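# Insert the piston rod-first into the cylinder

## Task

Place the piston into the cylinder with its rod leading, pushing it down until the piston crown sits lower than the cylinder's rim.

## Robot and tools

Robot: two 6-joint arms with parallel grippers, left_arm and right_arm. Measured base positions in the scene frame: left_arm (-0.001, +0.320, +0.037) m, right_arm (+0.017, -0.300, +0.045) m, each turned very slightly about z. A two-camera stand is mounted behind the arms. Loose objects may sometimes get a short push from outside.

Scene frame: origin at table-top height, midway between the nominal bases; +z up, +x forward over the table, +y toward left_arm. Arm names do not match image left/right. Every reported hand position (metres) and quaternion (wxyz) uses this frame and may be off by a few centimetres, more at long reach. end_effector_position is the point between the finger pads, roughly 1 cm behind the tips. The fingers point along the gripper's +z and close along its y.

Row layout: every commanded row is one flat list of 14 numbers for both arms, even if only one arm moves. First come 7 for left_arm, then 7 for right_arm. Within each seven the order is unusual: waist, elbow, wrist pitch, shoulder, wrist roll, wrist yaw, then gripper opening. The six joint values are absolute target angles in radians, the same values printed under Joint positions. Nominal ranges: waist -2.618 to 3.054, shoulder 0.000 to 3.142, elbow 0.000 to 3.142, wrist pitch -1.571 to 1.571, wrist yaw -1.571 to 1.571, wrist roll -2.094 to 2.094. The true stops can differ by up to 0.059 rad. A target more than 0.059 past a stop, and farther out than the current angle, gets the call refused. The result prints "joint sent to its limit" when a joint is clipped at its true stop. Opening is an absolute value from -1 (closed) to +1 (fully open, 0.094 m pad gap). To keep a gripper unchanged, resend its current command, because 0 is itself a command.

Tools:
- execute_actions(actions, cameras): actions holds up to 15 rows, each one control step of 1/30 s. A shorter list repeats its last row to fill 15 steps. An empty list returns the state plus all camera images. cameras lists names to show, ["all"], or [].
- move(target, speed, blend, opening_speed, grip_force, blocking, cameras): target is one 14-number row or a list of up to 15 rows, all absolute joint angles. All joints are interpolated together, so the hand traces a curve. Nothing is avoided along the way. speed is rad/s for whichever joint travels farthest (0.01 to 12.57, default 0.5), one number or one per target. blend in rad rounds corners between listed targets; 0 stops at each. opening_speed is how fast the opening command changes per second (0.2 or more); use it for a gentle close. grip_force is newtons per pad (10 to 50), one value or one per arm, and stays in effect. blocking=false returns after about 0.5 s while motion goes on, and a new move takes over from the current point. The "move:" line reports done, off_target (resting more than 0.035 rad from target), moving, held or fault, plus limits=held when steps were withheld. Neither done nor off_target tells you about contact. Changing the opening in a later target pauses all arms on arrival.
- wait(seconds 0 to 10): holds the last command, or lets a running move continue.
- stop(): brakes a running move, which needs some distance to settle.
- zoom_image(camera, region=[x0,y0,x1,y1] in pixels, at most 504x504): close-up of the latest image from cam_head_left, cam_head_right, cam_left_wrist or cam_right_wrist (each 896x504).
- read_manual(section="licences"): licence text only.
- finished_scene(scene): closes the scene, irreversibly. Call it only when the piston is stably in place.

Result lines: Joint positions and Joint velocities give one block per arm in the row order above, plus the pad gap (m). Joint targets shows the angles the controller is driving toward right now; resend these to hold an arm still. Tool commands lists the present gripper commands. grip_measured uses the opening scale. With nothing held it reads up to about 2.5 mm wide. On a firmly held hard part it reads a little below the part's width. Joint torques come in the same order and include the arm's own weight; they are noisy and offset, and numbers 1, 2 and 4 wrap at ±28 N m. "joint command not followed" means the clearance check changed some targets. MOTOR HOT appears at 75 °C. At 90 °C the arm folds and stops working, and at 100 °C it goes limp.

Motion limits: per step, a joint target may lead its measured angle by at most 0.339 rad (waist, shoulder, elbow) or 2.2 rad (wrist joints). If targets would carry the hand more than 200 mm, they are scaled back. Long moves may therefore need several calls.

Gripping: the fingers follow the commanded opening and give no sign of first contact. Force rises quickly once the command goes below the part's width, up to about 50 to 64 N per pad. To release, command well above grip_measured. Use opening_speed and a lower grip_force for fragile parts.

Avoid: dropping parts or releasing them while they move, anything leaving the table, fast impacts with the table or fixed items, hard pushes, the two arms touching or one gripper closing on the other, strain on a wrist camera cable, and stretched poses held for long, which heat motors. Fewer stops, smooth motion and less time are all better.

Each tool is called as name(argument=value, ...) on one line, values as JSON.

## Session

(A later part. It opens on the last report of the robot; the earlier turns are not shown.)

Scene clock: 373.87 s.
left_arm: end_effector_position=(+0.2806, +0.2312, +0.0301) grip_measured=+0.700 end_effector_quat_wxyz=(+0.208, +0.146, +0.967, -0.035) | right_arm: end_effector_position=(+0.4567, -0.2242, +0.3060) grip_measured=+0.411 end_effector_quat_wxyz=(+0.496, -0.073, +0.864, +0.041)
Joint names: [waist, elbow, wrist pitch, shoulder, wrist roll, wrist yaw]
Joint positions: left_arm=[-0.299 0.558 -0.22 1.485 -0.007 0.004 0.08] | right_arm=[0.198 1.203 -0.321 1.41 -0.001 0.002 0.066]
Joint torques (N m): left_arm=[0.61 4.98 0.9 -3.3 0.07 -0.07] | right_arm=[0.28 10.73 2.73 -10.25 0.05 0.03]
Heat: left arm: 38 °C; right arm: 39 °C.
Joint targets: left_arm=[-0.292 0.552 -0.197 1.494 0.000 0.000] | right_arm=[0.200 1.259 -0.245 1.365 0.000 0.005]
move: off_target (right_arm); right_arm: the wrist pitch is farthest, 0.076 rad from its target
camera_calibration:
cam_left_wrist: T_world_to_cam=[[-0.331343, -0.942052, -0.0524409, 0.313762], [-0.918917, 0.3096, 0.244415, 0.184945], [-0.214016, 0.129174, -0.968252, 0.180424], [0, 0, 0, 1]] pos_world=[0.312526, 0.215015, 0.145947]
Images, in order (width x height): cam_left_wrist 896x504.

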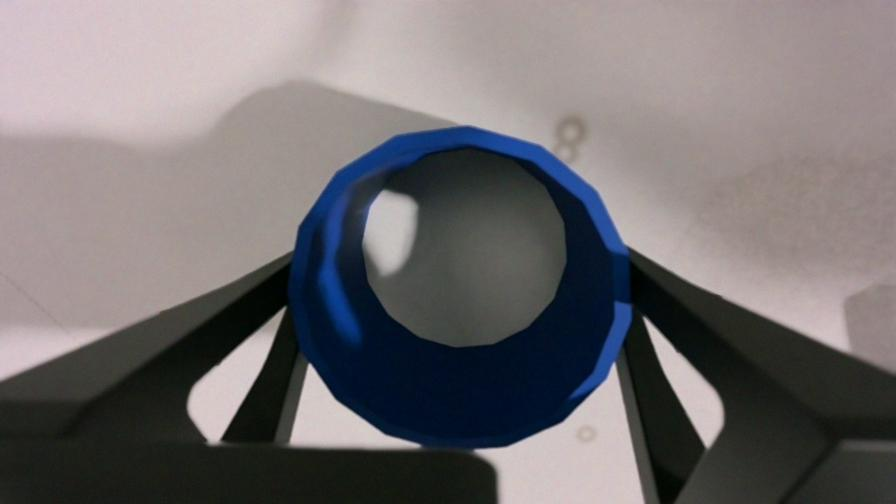

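move(target=[[-0.30, 0.95, -0.795, 1.285, 0.0, 0.0, 0.55, 0.20, 1.259, -0.245, 1.3655, 0.0, 0.005, 0.25], [-0.60, 1.765, -1.135, 1.77, 0.0, 0.0, 0.55, 0.20, 1.259, -0.245, 1.3655, 0.0, 0.005, 0.25], [-0.752, 2.118, -1.143, 2.113, 0.0, 0.0, 0.55, 0.20, 1.259, -0.245, 1.3655, 0.0, 0.005, 0.25]], speed=0.7, blend=[0.08, 0.08, 0], cameras=["all"])

Scene clock: 380.57 s.
left_arm: end_effector_position=(+0.3592, -0.0240, +0.2032) grip_measured=+0.700 end_effector_quat_wxyz=(+0.181, +0.362, +0.911, -0.075) | right_arm: end_effector_position=(+0.4567, -0.2242, +0.3060) grip_measured=+0.411 end_effector_quat_wxyz=(+0.496, -0.073, +0.864, +0.041)
Joint names: [waist, elbow, wrist pitch, shoulder, wrist roll, wrist yaw]
Joint positions: left_arm=[-0.756 2.079 -1.147 2.109 -0.007 0.004 0.08] | right_arm=[0.198 1.203 -0.321 1.41 -0.001 0.002 0.066]
Joint torques (N m): left_arm=[0.36 9.33 0.67 -9.96 0.07 -0.07] | right_arm=[0.29 10.69 2.68 -10.24 0.05 0.01]
Heat: left arm: 38 °C; right arm: 40 °C.
Joint targets: left_arm=[-0.752 2.118 -1.143 2.113 0.000 0.000] | right_arm=[0.200 1.259 -0.245 1.365 0.000 0.005]
move: off_target (left_arm, right_arm); left_arm: the elbow is farthest, 0.039 rad from its target; right_arm: the wrist pitch is farthest, 0.076 rad from its target
camera_calibration:
cam_left_wrist: T_world_to_cam=[[-0.714297, -0.697899, -0.0521245, 0.251914], [-0.682217, 0.677764, 0.274256, 0.21163], [-0.156075, 0.231461, -0.960243, 0.377817], [0, 0, 0, 1]] pos_world=[0.383287, -0.0550742, 0.317886]
cam_right_wrist: T_world_to_cam=[[0.177516, -0.982859, -0.0497662, -0.28648], [-0.921262, -0.148183, -0.359608, 0.505386], [0.346069, 0.109684, -0.931776, 0.275453], [0, 0, 0, 1]] pos_world=[0.421122, -0.236893, 0.424144]

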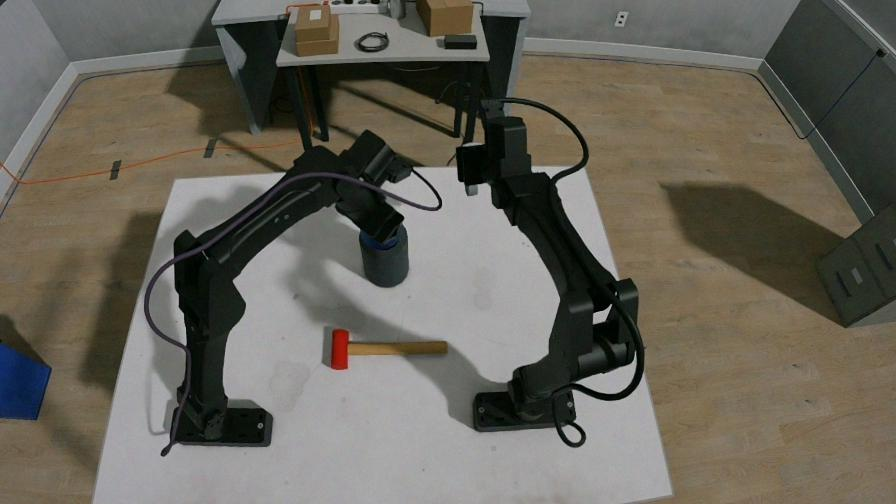

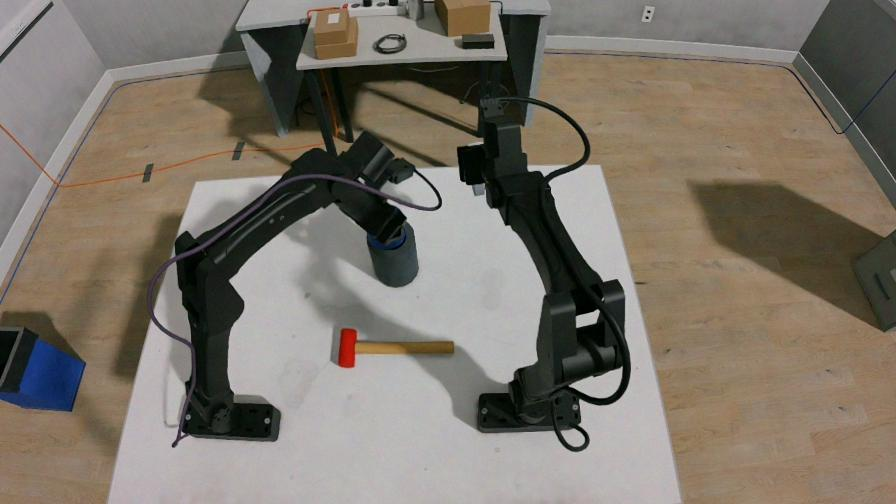

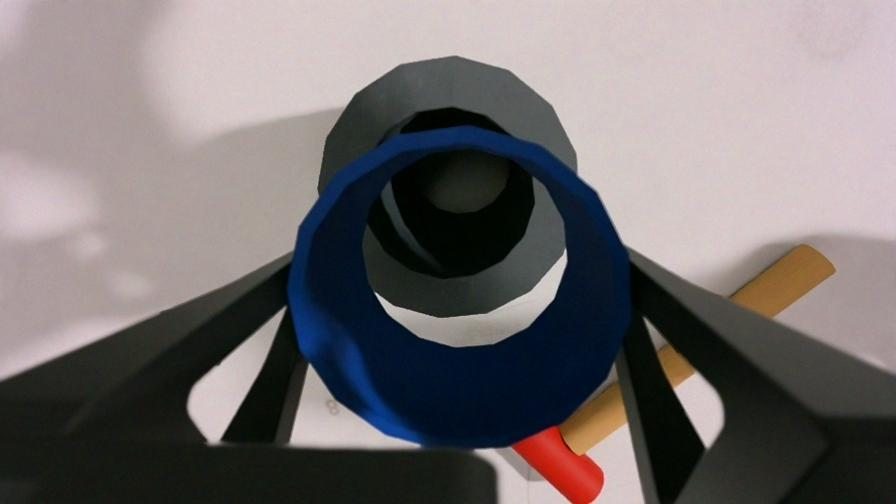

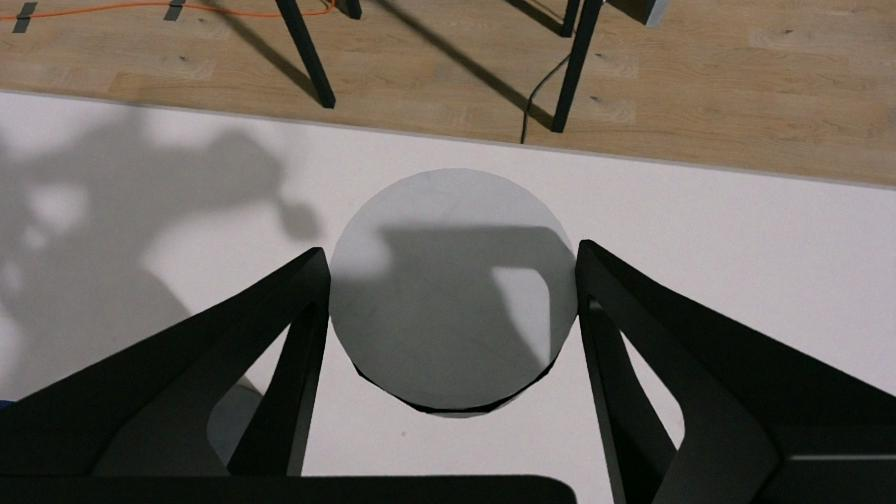

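zoom_image(camera="cam_left_wrist", region=[300, 40, 620, 360])

zoom_image(camera="cam_left_wrist", region=[370, 90, 560, 290])

Scaled by 1.575 from the camera's 896x504 image, which has a finer 1280x720 frame.

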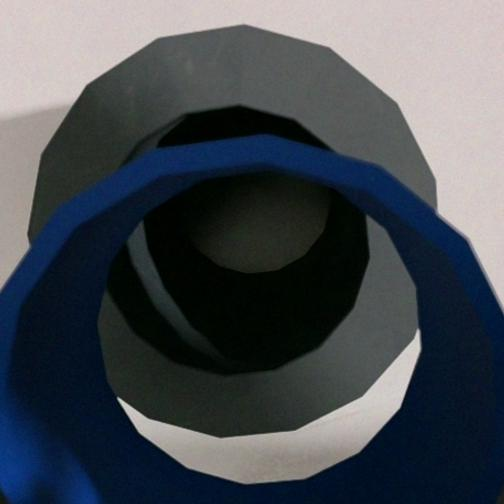

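Scaled by 2.520 from the camera's 896x504 image, which has a finer 1280x720 frame.

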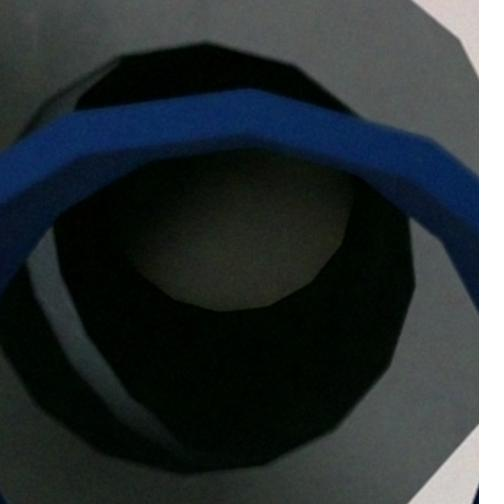

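move(target=[-0.7386, 2.037, -1.040, 2.138, 0.0, 0.0, 0.55, 0.20, 1.259, -0.245, 1.3655, 0.0, 0.005, 0.25], speed=0.3, cameras=["cam_left_wrist"])

zoom_image(camera="cam_left_wrist", region=[270, 90, 650, 460])

Scene clock: 386.30 s.
left_arm: end_effector_position=(+0.3700, -0.0256, +0.1860) grip_measured=+0.700 end_effector_quat_wxyz=(+0.185, +0.356, +0.913, -0.075) | right_arm: end_effector_position=(+0.4567, -0.2242, +0.3060) grip_measured=+0.411 end_effector_quat_wxyz=(+0.496, -0.073, +0.864, +0.041)
Joint names: [waist, elbow, wrist pitch, shoulder, wrist roll, wrist yaw]
Joint positions: left_arm=[-0.744 2.036 -1.077 2.128 -0.007 0.004 0.08] | right_arm=[0.198 1.203 -0.321 1.41 -0.001 0.002 0.066]
Joint torques (N m): left_arm=[0.49 6.43 0.99 -9.81 0.08 -0.07] | right_arm=[0.25 10.8 2.71 -10.29 -0.01 0.04]
Motor temperatures (°C): left_arm=[28 33 38 28 26 27 26] | right_arm=[30 35 41 33 28 29 31]
Heat: left arm: 38 °C; right arm: 41 °C.
Joint targets: left_arm=[-0.738 2.037 -1.040 2.138 0.000 0.000] | right_arm=[0.200 1.259 -0.245 1.365 0.000 0.005]
move: off_target (left_arm, right_arm); left_arm: the wrist pitch is farthest, 0.037 rad from its target; right_arm: the wrist pitch is farthest, 0.076 rad from its target
camera_calibration:
cam_left_wrist: T_world_to_cam=[[-0.705377, -0.706892, -0.0524155, 0.254026], [-0.692066, 0.670819, 0.266544, 0.229692], [-0.153257, 0.224289, -0.962396, 0.362412], [0, 0, 0, 1]] pos_world=[0.393688, -0.0557978, 0.300876]
Images, in order (width x height): cam_left_wrist 896x504.

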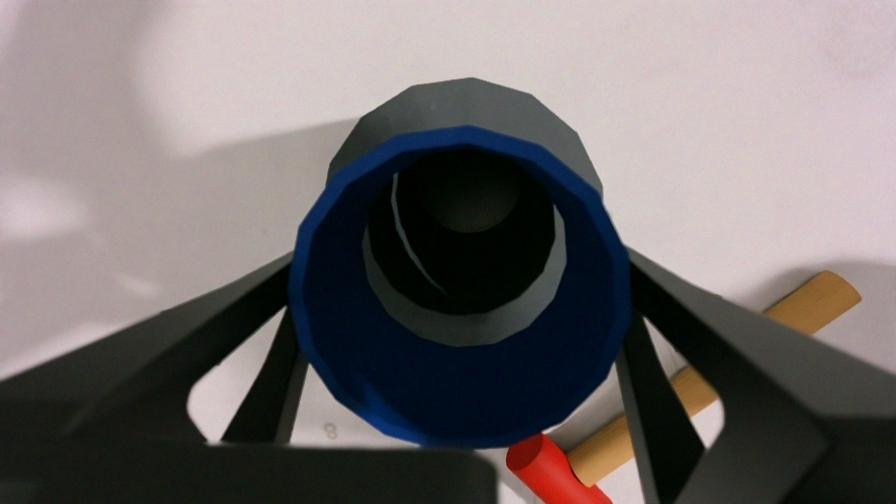

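Scaled by 1.326 from the camera's 896x504 image, which has a finer 1280x720 frame.

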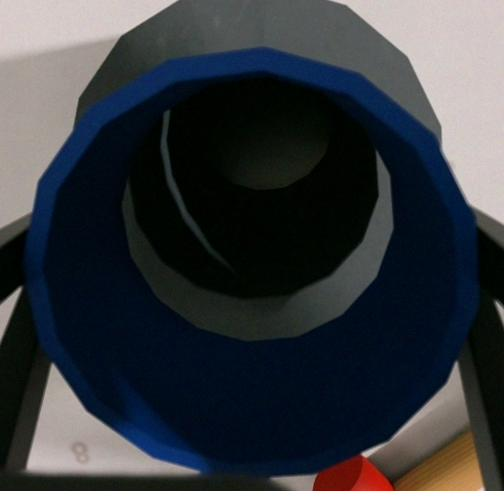

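move(target=[-0.7345, 1.922, -0.921, 2.088, 0.0, 0.0, 0.55, 0.20, 1.259, -0.245, 1.3655, 0.0, 0.005, 0.25], speed=0.2, cameras=["cam_left_wrist"])

zoom_image(camera="cam_left_wrist", region=[270, 90, 650, 460])

Scene clock: 390.10 s.
left_arm: end_effector_position=(+0.3775, -0.0313, +0.1682) grip_measured=+0.700 end_effector_quat_wxyz=(+0.202, +0.354, +0.910, -0.082) | right_arm: end_effector_position=(+0.4567, -0.2242, +0.3060) grip_measured=+0.411 end_effector_quat_wxyz=(+0.496, -0.073, +0.864, +0.041)
Joint names: [waist, elbow, wrist pitch, shoulder, wrist roll, wrist yaw]
Joint positions: left_arm=[-0.742 1.939 -0.949 2.121 -0.007 0.004 0.08] | right_arm=[0.198 1.203 -0.321 1.41 -0.001 0.002 0.066]
Joint torques (N m): left_arm=[0.68 5.23 0.97 -13.03 0.08 -0.06] | right_arm=[0.36 10.7 2.7 -10.14 0.01 0.04]
Heat: left arm: 38 °C; right arm: 41 °C.
Joint targets: left_arm=[-0.734 1.922 -0.921 2.088 0.000 0.000] | right_arm=[0.200 1.259 -0.245 1.365 0.000 0.005]
move: off_target (right_arm); right_arm: the wrist pitch is farthest, 0.076 rad from its target
camera_calibration:
cam_left_wrist: T_world_to_cam=[[-0.702552, -0.709607, -0.0536631, 0.253429], [-0.700216, 0.675858, 0.23003, 0.252893], [-0.126962, 0.199184, -0.971703, 0.338581], [0, 0, 0, 1]] pos_world=[0.398114, -0.058525, 0.284427]
Images, in order (width x height): cam_left_wrist 896x504.

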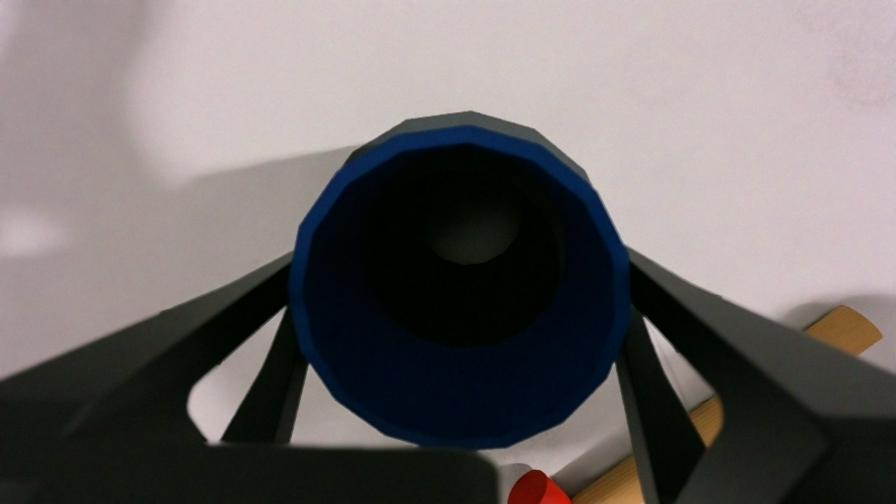

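Scaled by 1.326 from the camera's 896x504 image, which has a finer 1280x720 frame.

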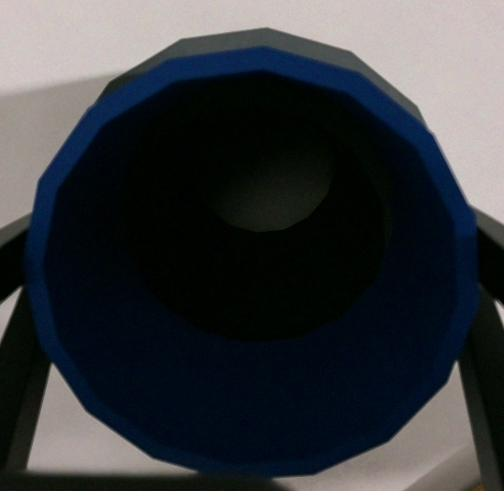

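move(target=[[-0.7345, 1.96, -0.93, 2.03, 0.0, 0.0, 0.55, 0.20, 1.259, -0.245, 1.3655, 0.0, 0.005, 0.25], [-0.7345, 1.914, -0.925, 2.114, 0.0, 0.0, 0.55, 0.20, 1.259, -0.245, 1.3655, 0.0, 0.005, 0.25]], speed=0.25, blend=[0, 0], cameras=["cam_left_wrist"])

zoom_image(camera="cam_left_wrist", region=[270, 90, 650, 460])

Scene clock: 393.27 s.
left_arm: end_effector_position=(+0.3736, -0.0277, +0.1699) grip_measured=+0.700 end_effector_quat_wxyz=(+0.200, +0.354, +0.910, -0.081) | right_arm: end_effector_position=(+0.4567, -0.2242, +0.3060) grip_measured=+0.411 end_effector_quat_wxyz=(+0.496, -0.073, +0.864, +0.041)
Joint names: [waist, elbow, wrist pitch, shoulder, wrist roll, wrist yaw]
Joint positions: left_arm=[-0.742 1.915 -0.949 2.1 -0.007 0.004 0.08] | right_arm=[0.198 1.203 -0.321 1.41 -0.001 0.002 0.066]
Joint torques (N m): left_arm=[0.68 6.41 0.92 -9.42 0.07 -0.07] | right_arm=[0.31 10.67 2.69 -10.1 0.02 0.03]
Heat: left arm: 38 °C; right arm: 42 °C.
Joint targets: left_arm=[-0.734 1.914 -0.925 2.114 0.000 0.000] | right_arm=[0.200 1.259 -0.245 1.365 0.000 0.005]
move: off_target (right_arm); right_arm: the wrist pitch is farthest, 0.076 rad from its target
camera_calibration:
cam_left_wrist: T_world_to_cam=[[-0.702701, -0.709469, -0.0535241, 0.25336], [-0.699663, 0.67541, 0.233009, 0.246515], [-0.129162, 0.201185, -0.971, 0.339866], [0, 0, 0, 1]] pos_world=[0.394412, -0.0551229, 0.286131]
Images, in order (width x height): cam_left_wrist 896x504.

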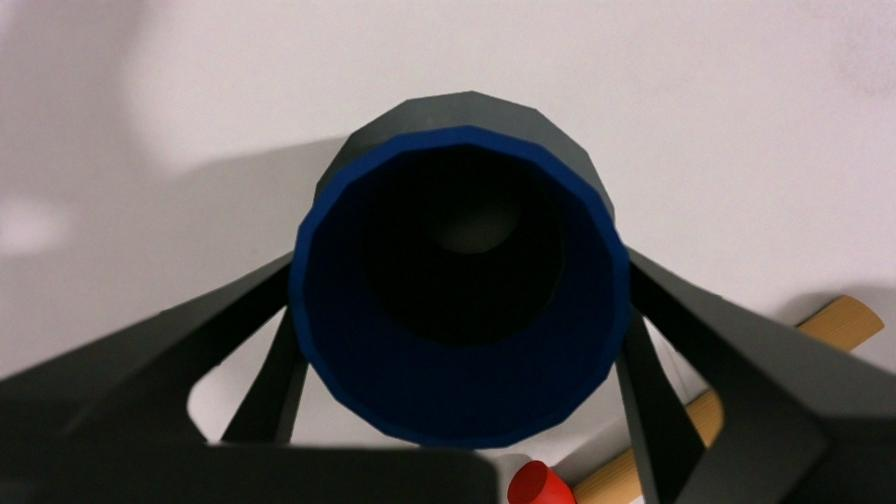

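Scaled by 1.326 from the camera's 896x504 image, which has a finer 1280x720 frame.

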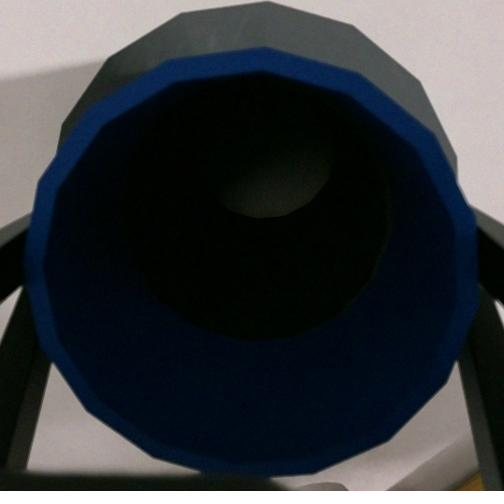

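move(target=[-0.7345, 1.874, -0.886, 2.114, 0.0, 0.0, 0.55, 0.20, 1.259, -0.245, 1.3655, 0.0, 0.005, 0.25], speed=0.1, cameras=["cam_left_wrist", "cam_head_left"])

zoom_image(camera="cam_left_wrist", region=[270, 90, 650, 460])

zoom_image(camera="cam_head_left", region=[330, 180, 440, 300])

Scene clock: 394.93 s.
left_arm: end_effector_position=(+0.3763, -0.0302, +0.1674) grip_measured=+0.700 end_effector_quat_wxyz=(+0.208, +0.353, +0.908, -0.084) | right_arm: end_effector_position=(+0.4567, -0.2242, +0.3060) grip_measured=+0.411 end_effector_quat_wxyz=(+0.496, -0.073, +0.864, +0.041)
Joint names: [waist, elbow, wrist pitch, shoulder, wrist roll, wrist yaw]
Joint positions: left_arm=[-0.742 1.898 -0.917 2.1 -0.007 0.004 0.08] | right_arm=[0.198 1.203 -0.321 1.41 -0.001 0.002 0.066]
Joint torques (N m): left_arm=[0.68 4.72 1 -9.47 0.07 -0.06] | right_arm=[0.21 10.81 2.69 -10.19 0.02 0.02]
Heat: left arm: 38 °C; right arm: 42 °C.
Joint targets: left_arm=[-0.734 1.874 -0.886 2.114 0.000 0.000] | right_arm=[0.200 1.259 -0.245 1.365 0.000 0.005]
move: off_target (right_arm); right_arm: the wrist pitch is farthest, 0.076 rad from its target
camera_calibration:
cam_left_wrist: T_world_to_cam=[[-0.702073, -0.710053, -0.0540235, 0.253245], [-0.702267, 0.67781, 0.217702, 0.254305], [-0.117963, 0.190782, -0.974519, 0.334311], [0, 0, 0, 1]] pos_world=[0.395823, -0.0563334, 0.284111]
Images, in order (width x height): cam_head_left 896x504, cam_left_wrist 896x504.

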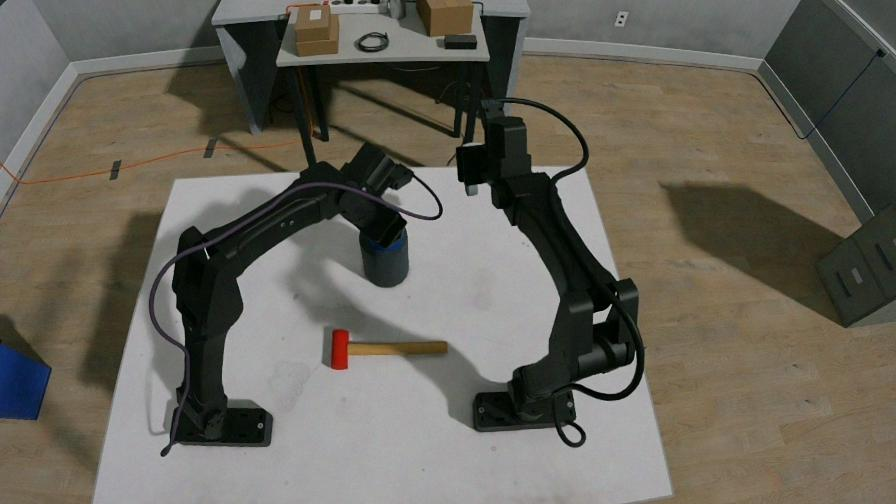

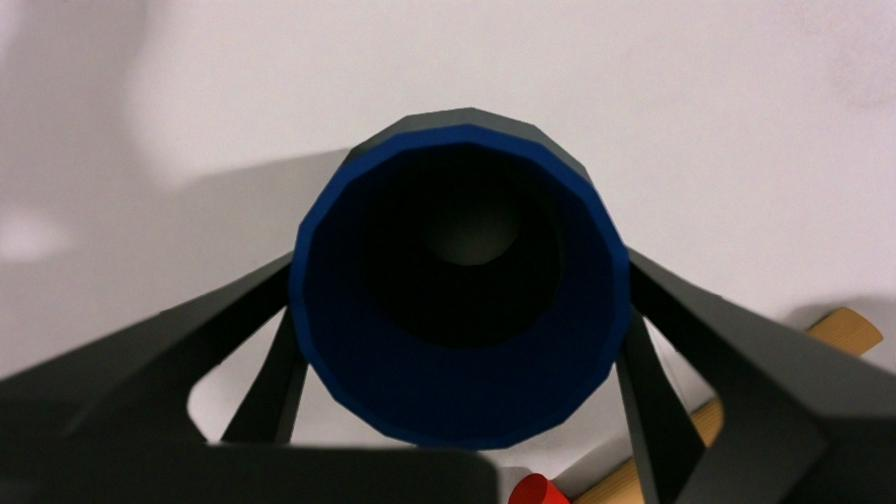

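Scaled by 1.326 from the camera's 896x504 image, which has a finer 1280x720 frame.

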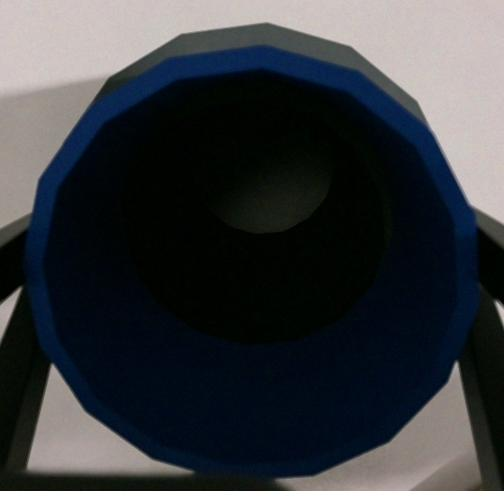

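Scaled by 4.200 from the camera's 896x504 image, which has a finer 1280x720 frame.

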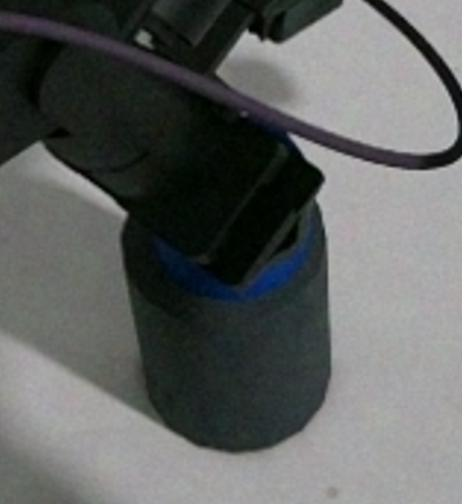

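move(target=[[-0.7345, 1.965, -0.975, 2.114, 0.0, 0.0, 0.55, 0.20, 1.259, -0.245, 1.3655, 0.0, 0.005, 0.25], [-0.7345, 1.912, -0.926, 2.114, 0.0, 0.0, 0.55, 0.20, 1.259, -0.245, 1.3655, 0.0, 0.005, 0.25]], speed=0.15, blend=[0, 0], cameras=["cam_left_wrist", "cam_head_left"])

zoom_image(camera="cam_left_wrist", region=[270, 70, 650, 460])

zoom_image(camera="cam_head_left", region=[330, 180, 440, 300])

Scene clock: 398.57 s.
left_arm: end_effector_position=(+0.3722, -0.0264, +0.1697) grip_measured=+0.700 end_effector_quat_wxyz=(+0.197, +0.354, +0.911, -0.080) | right_arm: end_effector_position=(+0.4567, -0.2242, +0.3060) grip_measured=+0.411 end_effector_quat_wxyz=(+0.496, -0.073, +0.864, +0.041)
Joint names: [waist, elbow, wrist pitch, shoulder, wrist roll, wrist yaw]
Joint positions: left_arm=[-0.742 1.918 -0.96 2.1 -0.007 0.004 0.08] | right_arm=[0.198 1.203 -0.321 1.41 -0.001 0.002 0.066]
Joint torques (N m): left_arm=[0.69 6.11 0.99 -9.44 0.07 -0.06] | right_arm=[0.36 10.71 2.7 -10.14 0 0.04]
Heat: left arm: 38 °C; right arm: 42 °C.
Joint targets: left_arm=[-0.734 1.912 -0.926 2.114 0.000 0.000] | right_arm=[0.200 1.259 -0.245 1.365 0.000 0.005]
move: off_target (right_arm); right_arm: the wrist pitch is farthest, 0.076 rad from its target
camera_calibration:
cam_left_wrist: T_world_to_cam=[[-0.703016, -0.709177, -0.0532656, 0.253399], [-0.698272, 0.67412, 0.240786, 0.242844], [-0.134852, 0.20647, -0.969116, 0.34105], [0, 0, 0, 1]] pos_world=[0.393706, -0.0544177, 0.285541]
Images, in order (width x height): cam_head_left 896x504, cam_left_wrist 896x504.

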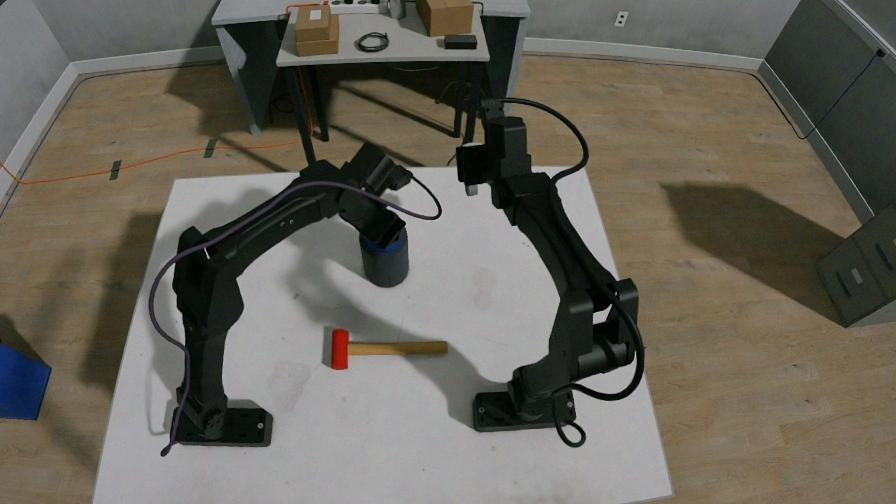

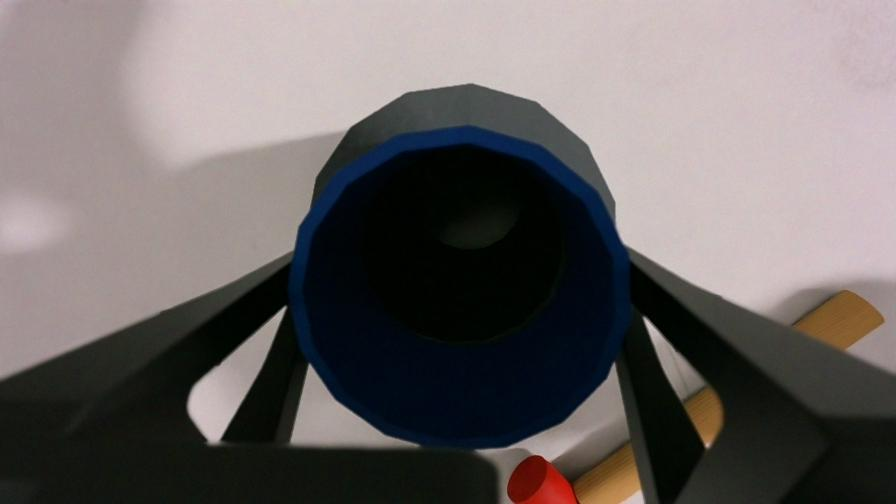

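Scaled by 1.292 from the camera's 896x504 image, which has a finer 1280x720 frame.

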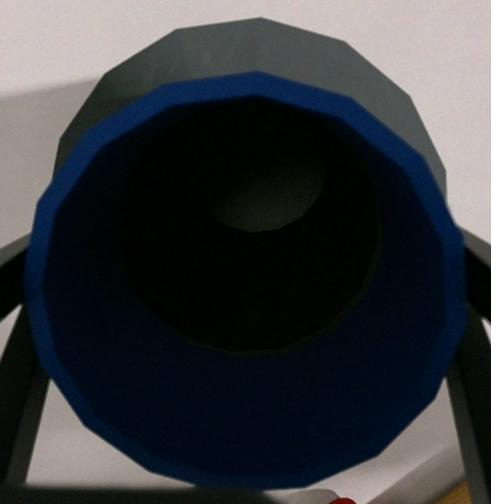

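Scaled by 4.200 from the camera's 896x504 image, which has a finer 1280x720 frame.

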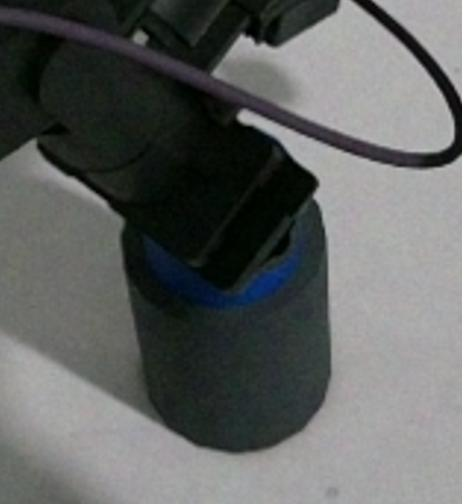

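move(target=[-0.7345, 1.904, -0.912, 2.114, 0.0, 0.0, 0.55, 0.20, 1.259, -0.245, 1.3655, 0.0, 0.005, 0.25], speed=0.05, cameras=["cam_left_wrist", "cam_head_left"])

zoom_image(camera="cam_left_wrist", region=[270, 70, 650, 460])

zoom_image(camera="cam_left_wrist", region=[350, 140, 590, 360])

Scene clock: 400.87 s.
left_arm: end_effector_position=(+0.3737, -0.0278, +0.1692) grip_measured=+0.700 end_effector_quat_wxyz=(+0.201, +0.354, +0.910, -0.081) | right_arm: end_effector_position=(+0.4567, -0.2242, +0.3060) grip_measured=+0.411 end_effector_quat_wxyz=(+0.496, -0.073, +0.864, +0.041)
Joint names: [waist, elbow, wrist pitch, shoulder, wrist roll, wrist yaw]
Joint positions: left_arm=[-0.742 1.912 -0.945 2.1 -0.007 0.004 0.08] | right_arm=[0.198 1.203 -0.321 1.41 -0.001 0.002 0.066]
Joint torques (N m): left_arm=[0.68 5.91 1 -9.44 0.08 -0.07] | right_arm=[0.21 10.69 2.71 -10.14 0 0.03]
Heat: left arm: 38 °C; right arm: 43 °C.
Joint targets: left_arm=[-0.734 1.904 -0.912 2.114 0.000 0.000] | right_arm=[0.200 1.259 -0.245 1.365 0.000 0.005]
move: off_target (right_arm); right_arm: the wrist pitch is farthest, 0.076 rad from its target
camera_calibration:
cam_left_wrist: T_world_to_cam=[[-0.702678, -0.709487, -0.0535884, 0.253396], [-0.699797, 0.675541, 0.232226, 0.247056], [-0.12856, 0.200681, -0.971185, 0.338889], [0, 0, 0, 1]] pos_world=[0.394512, -0.0551234, 0.28533]
Images, in order (width x height): cam_head_left 896x504, cam_left_wrist 896x504.

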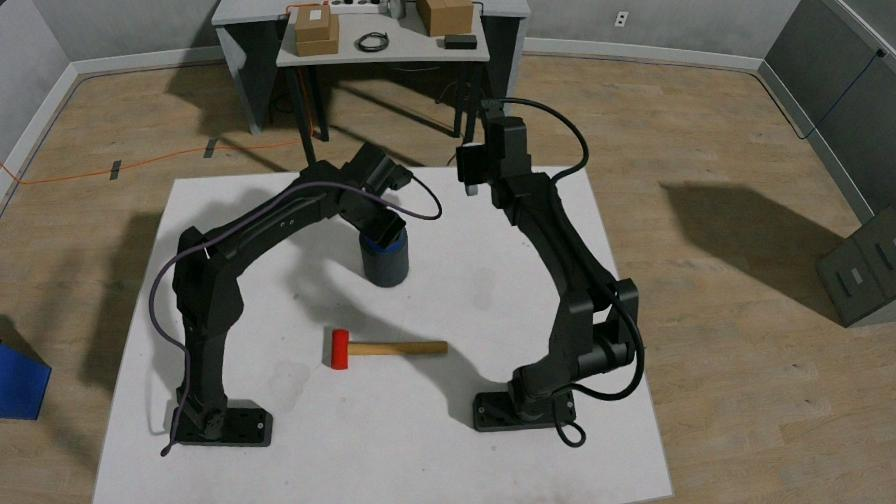

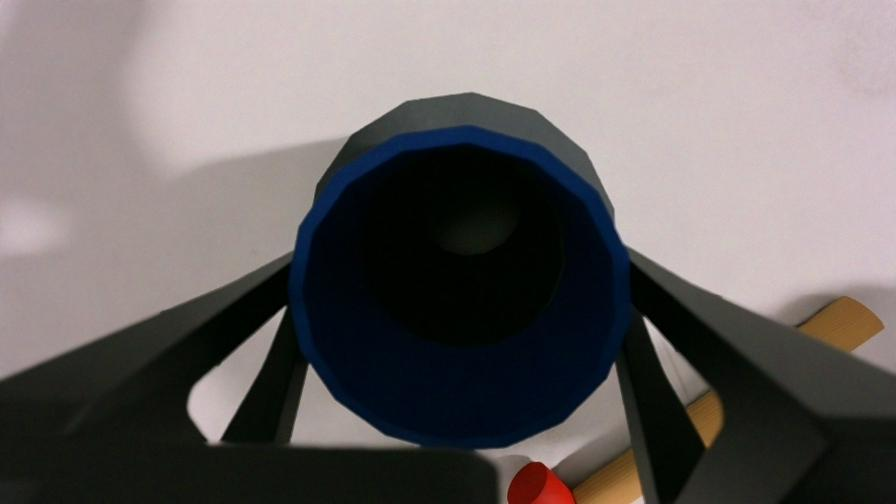

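Scaled by 1.292 from the camera's 896x504 image, which has a finer 1280x720 frame.

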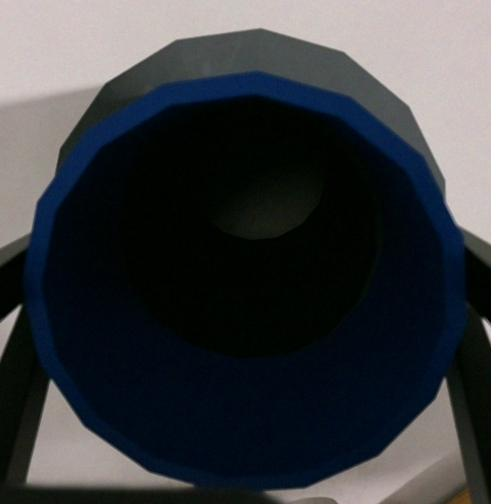

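Scaled by 2.100 from the camera's 896x504 image, which has a finer 1280x720 frame.

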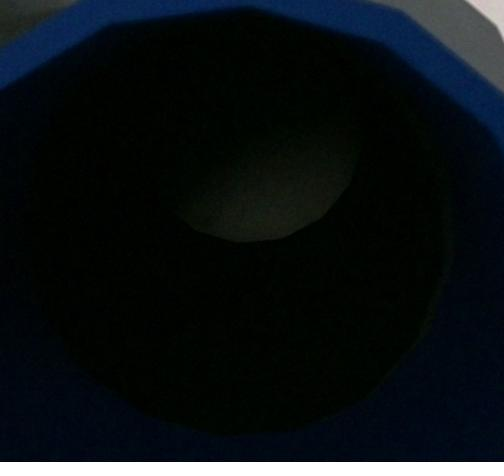

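move(target=[-0.7345, 1.904, -0.912, 2.114, 0.0, 0.0, 1.0, 0.20, 1.259, -0.245, 1.3655, 0.0, 0.005, 0.25], speed=0.1, opening_speed=0.6, cameras=["cam_left_wrist", "cam_head_left"])

zoom_image(camera="cam_left_wrist", region=[270, 70, 650, 460])

Scene clock: 402.60 s.
left_arm: end_effector_position=(+0.3756, -0.0295, +0.1703) grip_measured=+0.998 end_effector_quat_wxyz=(+0.206, +0.354, +0.909, -0.083) | right_arm: end_effector_position=(+0.4567, -0.2242, +0.3060) grip_measured=+0.411 end_effector_quat_wxyz=(+0.496, -0.073, +0.864, +0.041)
Joint names: [waist, elbow, wrist pitch, shoulder, wrist roll, wrist yaw]
Joint positions: left_arm=[-0.742 1.912 -0.934 2.1 -0.007 0.004 0.094] | right_arm=[0.198 1.203 -0.321 1.41 -0.001 0.002 0.066]
Joint torques (N m): left_arm=[0.66 5.94 0.91 -9.48 0.08 -0.06] | right_arm=[0.31 10.73 2.7 -10.28 0.01 0]
Heat: left arm: 38 °C; right arm: 43 °C.
Joint targets: left_arm=[-0.734 1.904 -0.912 2.114 0.000 0.000] | right_arm=[0.200 1.259 -0.245 1.365 0.000 0.005]
move: off_target (right_arm); right_arm: the wrist pitch is farthest, 0.076 rad from its target
camera_calibration:
cam_left_wrist: T_world_to_cam=[[-0.702255, -0.709883, -0.0538886, 0.253372], [-0.701626, 0.677281, 0.221386, 0.251866], [-0.12066, 0.193279, -0.973696, 0.33791], [0, 0, 0, 1]] pos_world=[0.39542, -0.0560308, 0.286916]
Images, in order (width x height): cam_head_left 896x504, cam_left_wrist 896x504.

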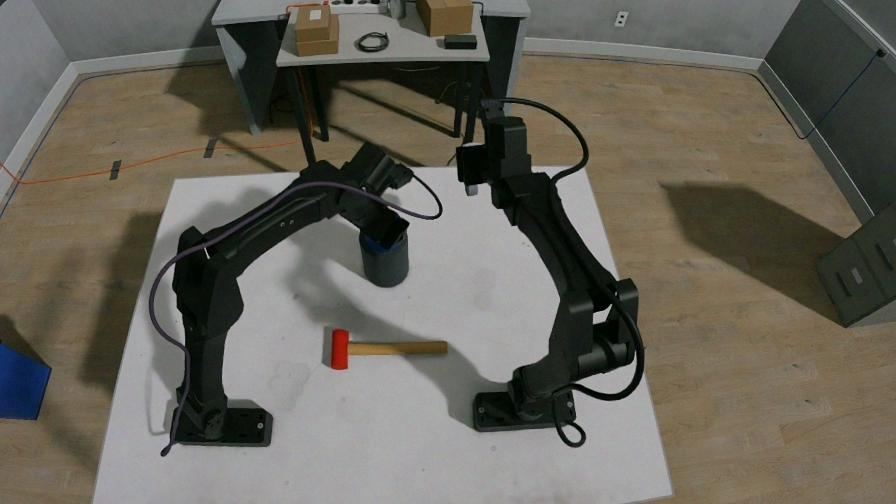

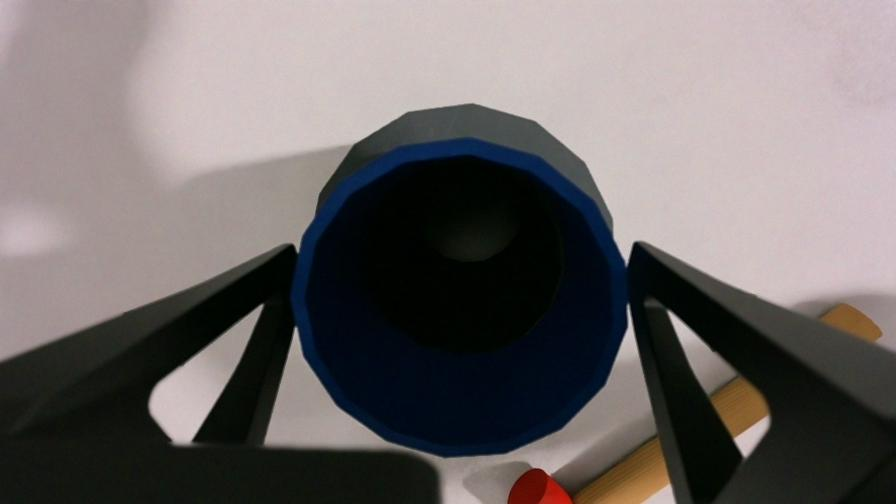

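Scaled by 1.292 from the camera's 896x504 image, which has a finer 1280x720 frame.

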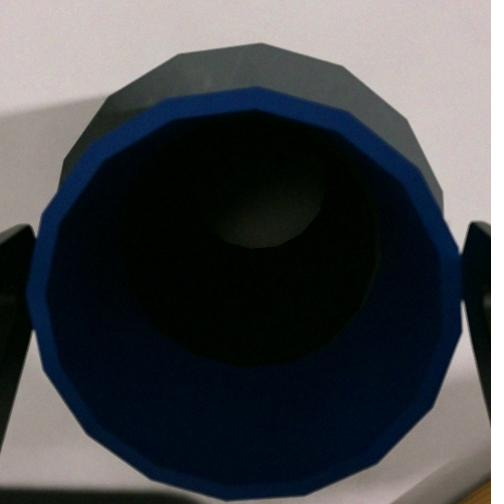

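move(target=[[-0.7345, 1.90, -1.035, 1.93, 0.0, 0.0, 1.0, 0.20, 1.330, -0.313, 1.3645, 0.0, 0.005, 0.25], [-0.78, 0.426, 0.44, 0.953, 0.0, 0.0, 1.0, 0.20, 1.330, -0.313, 1.3645, 0.0, 0.005, 0.25]], speed=[0.4, 1.0], blend=[0.05, 0], cameras=["all"])

zoom_image(camera="cam_left_wrist", region=[330, 100, 560, 330])

Scene clock: 408.60 s.
left_arm: end_effector_position=(+0.2561, +0.0658, +0.2684) grip_measured=+0.998 end_effector_quat_wxyz=(+0.611, +0.283, +0.693, -0.255) | right_arm: end_effector_position=(+0.4555, -0.2245, +0.3227) grip_measured=+0.411 end_effector_quat_wxyz=(+0.496, -0.073, +0.864, +0.041)
Joint names: [waist, elbow, wrist pitch, shoulder, wrist roll, wrist yaw]
Joint positions: left_arm=[-0.773 0.433 0.419 0.974 -0.007 0.004 0.094] | right_arm=[0.198 1.27 -0.39 1.41 -0.001 0.002 0.066]
Joint torques (N m): left_arm=[-0.61 6.58 1.62 -2.89 0.07 -0.06] | right_arm=[0.23 11.12 2.71 -10.3 0.02 0.02]
Heat: left arm: 38 °C; right arm: 43 °C.
Joint targets: left_arm=[-0.780 0.426 0.440 0.953 0.000 0.000] | right_arm=[0.200 1.330 -0.313 1.364 0.000 0.005]
move: off_target (right_arm); right_arm: the wrist pitch is farthest, 0.077 rad from its target
camera_calibration:
cam_left_wrist: T_world_to_cam=[[-0.681251, -0.729889, -0.0562057, 0.239046], [-0.493681, 0.514759, -0.70093, 0.286655], [0.540533, -0.449762, -0.711012, 0.203007], [0, 0, 0, 1]] pos_world=[0.194634, 0.118224, 0.358701]
cam_right_wrist: T_world_to_cam=[[0.177387, -0.982882, -0.0497757, -0.285597], [-0.921663, -0.148179, -0.358582, 0.510069], [0.345068, 0.109484, -0.93217, 0.291963], [0, 0, 0, 1]] pos_world=[0.420026, -0.237092, 0.440845]

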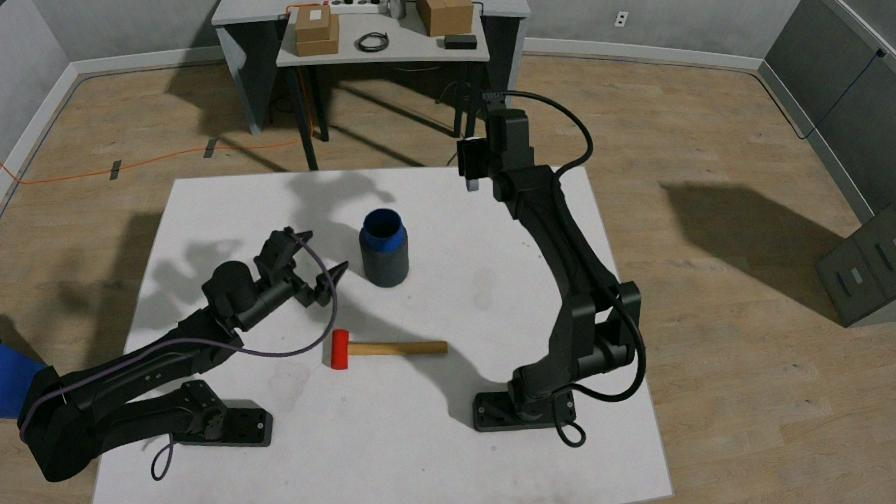

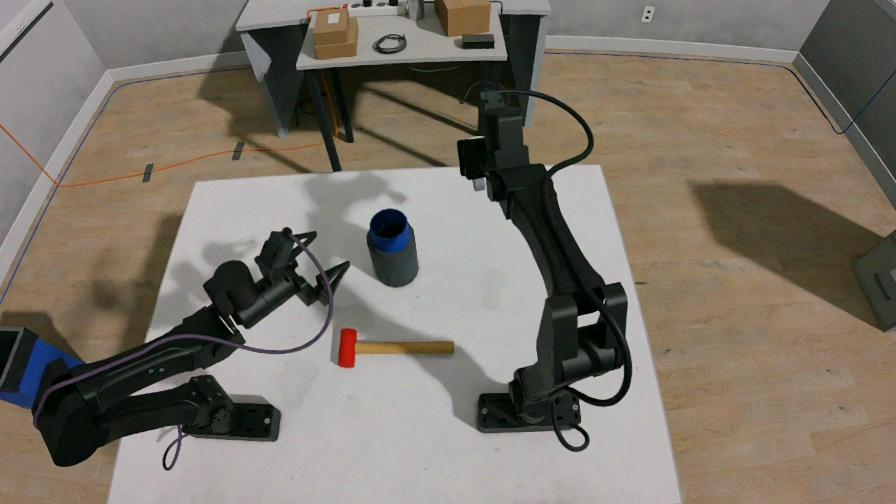

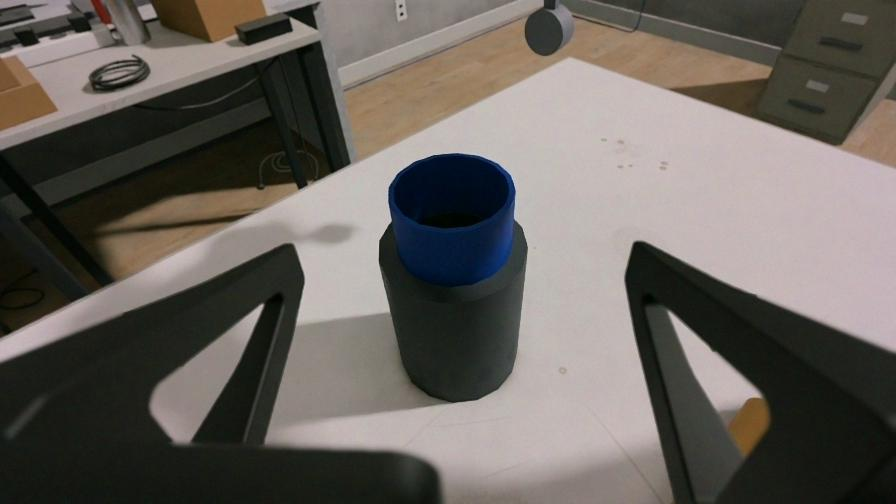

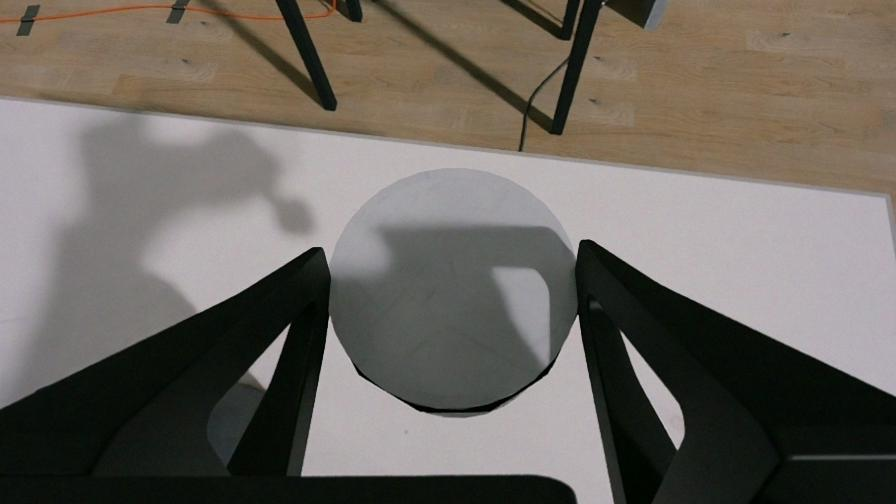

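Scaled by 2.191 from the camera's 896x504 image, which has a finer 1280x720 frame.

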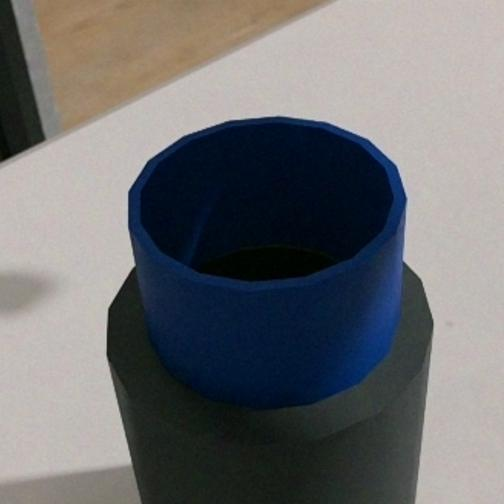

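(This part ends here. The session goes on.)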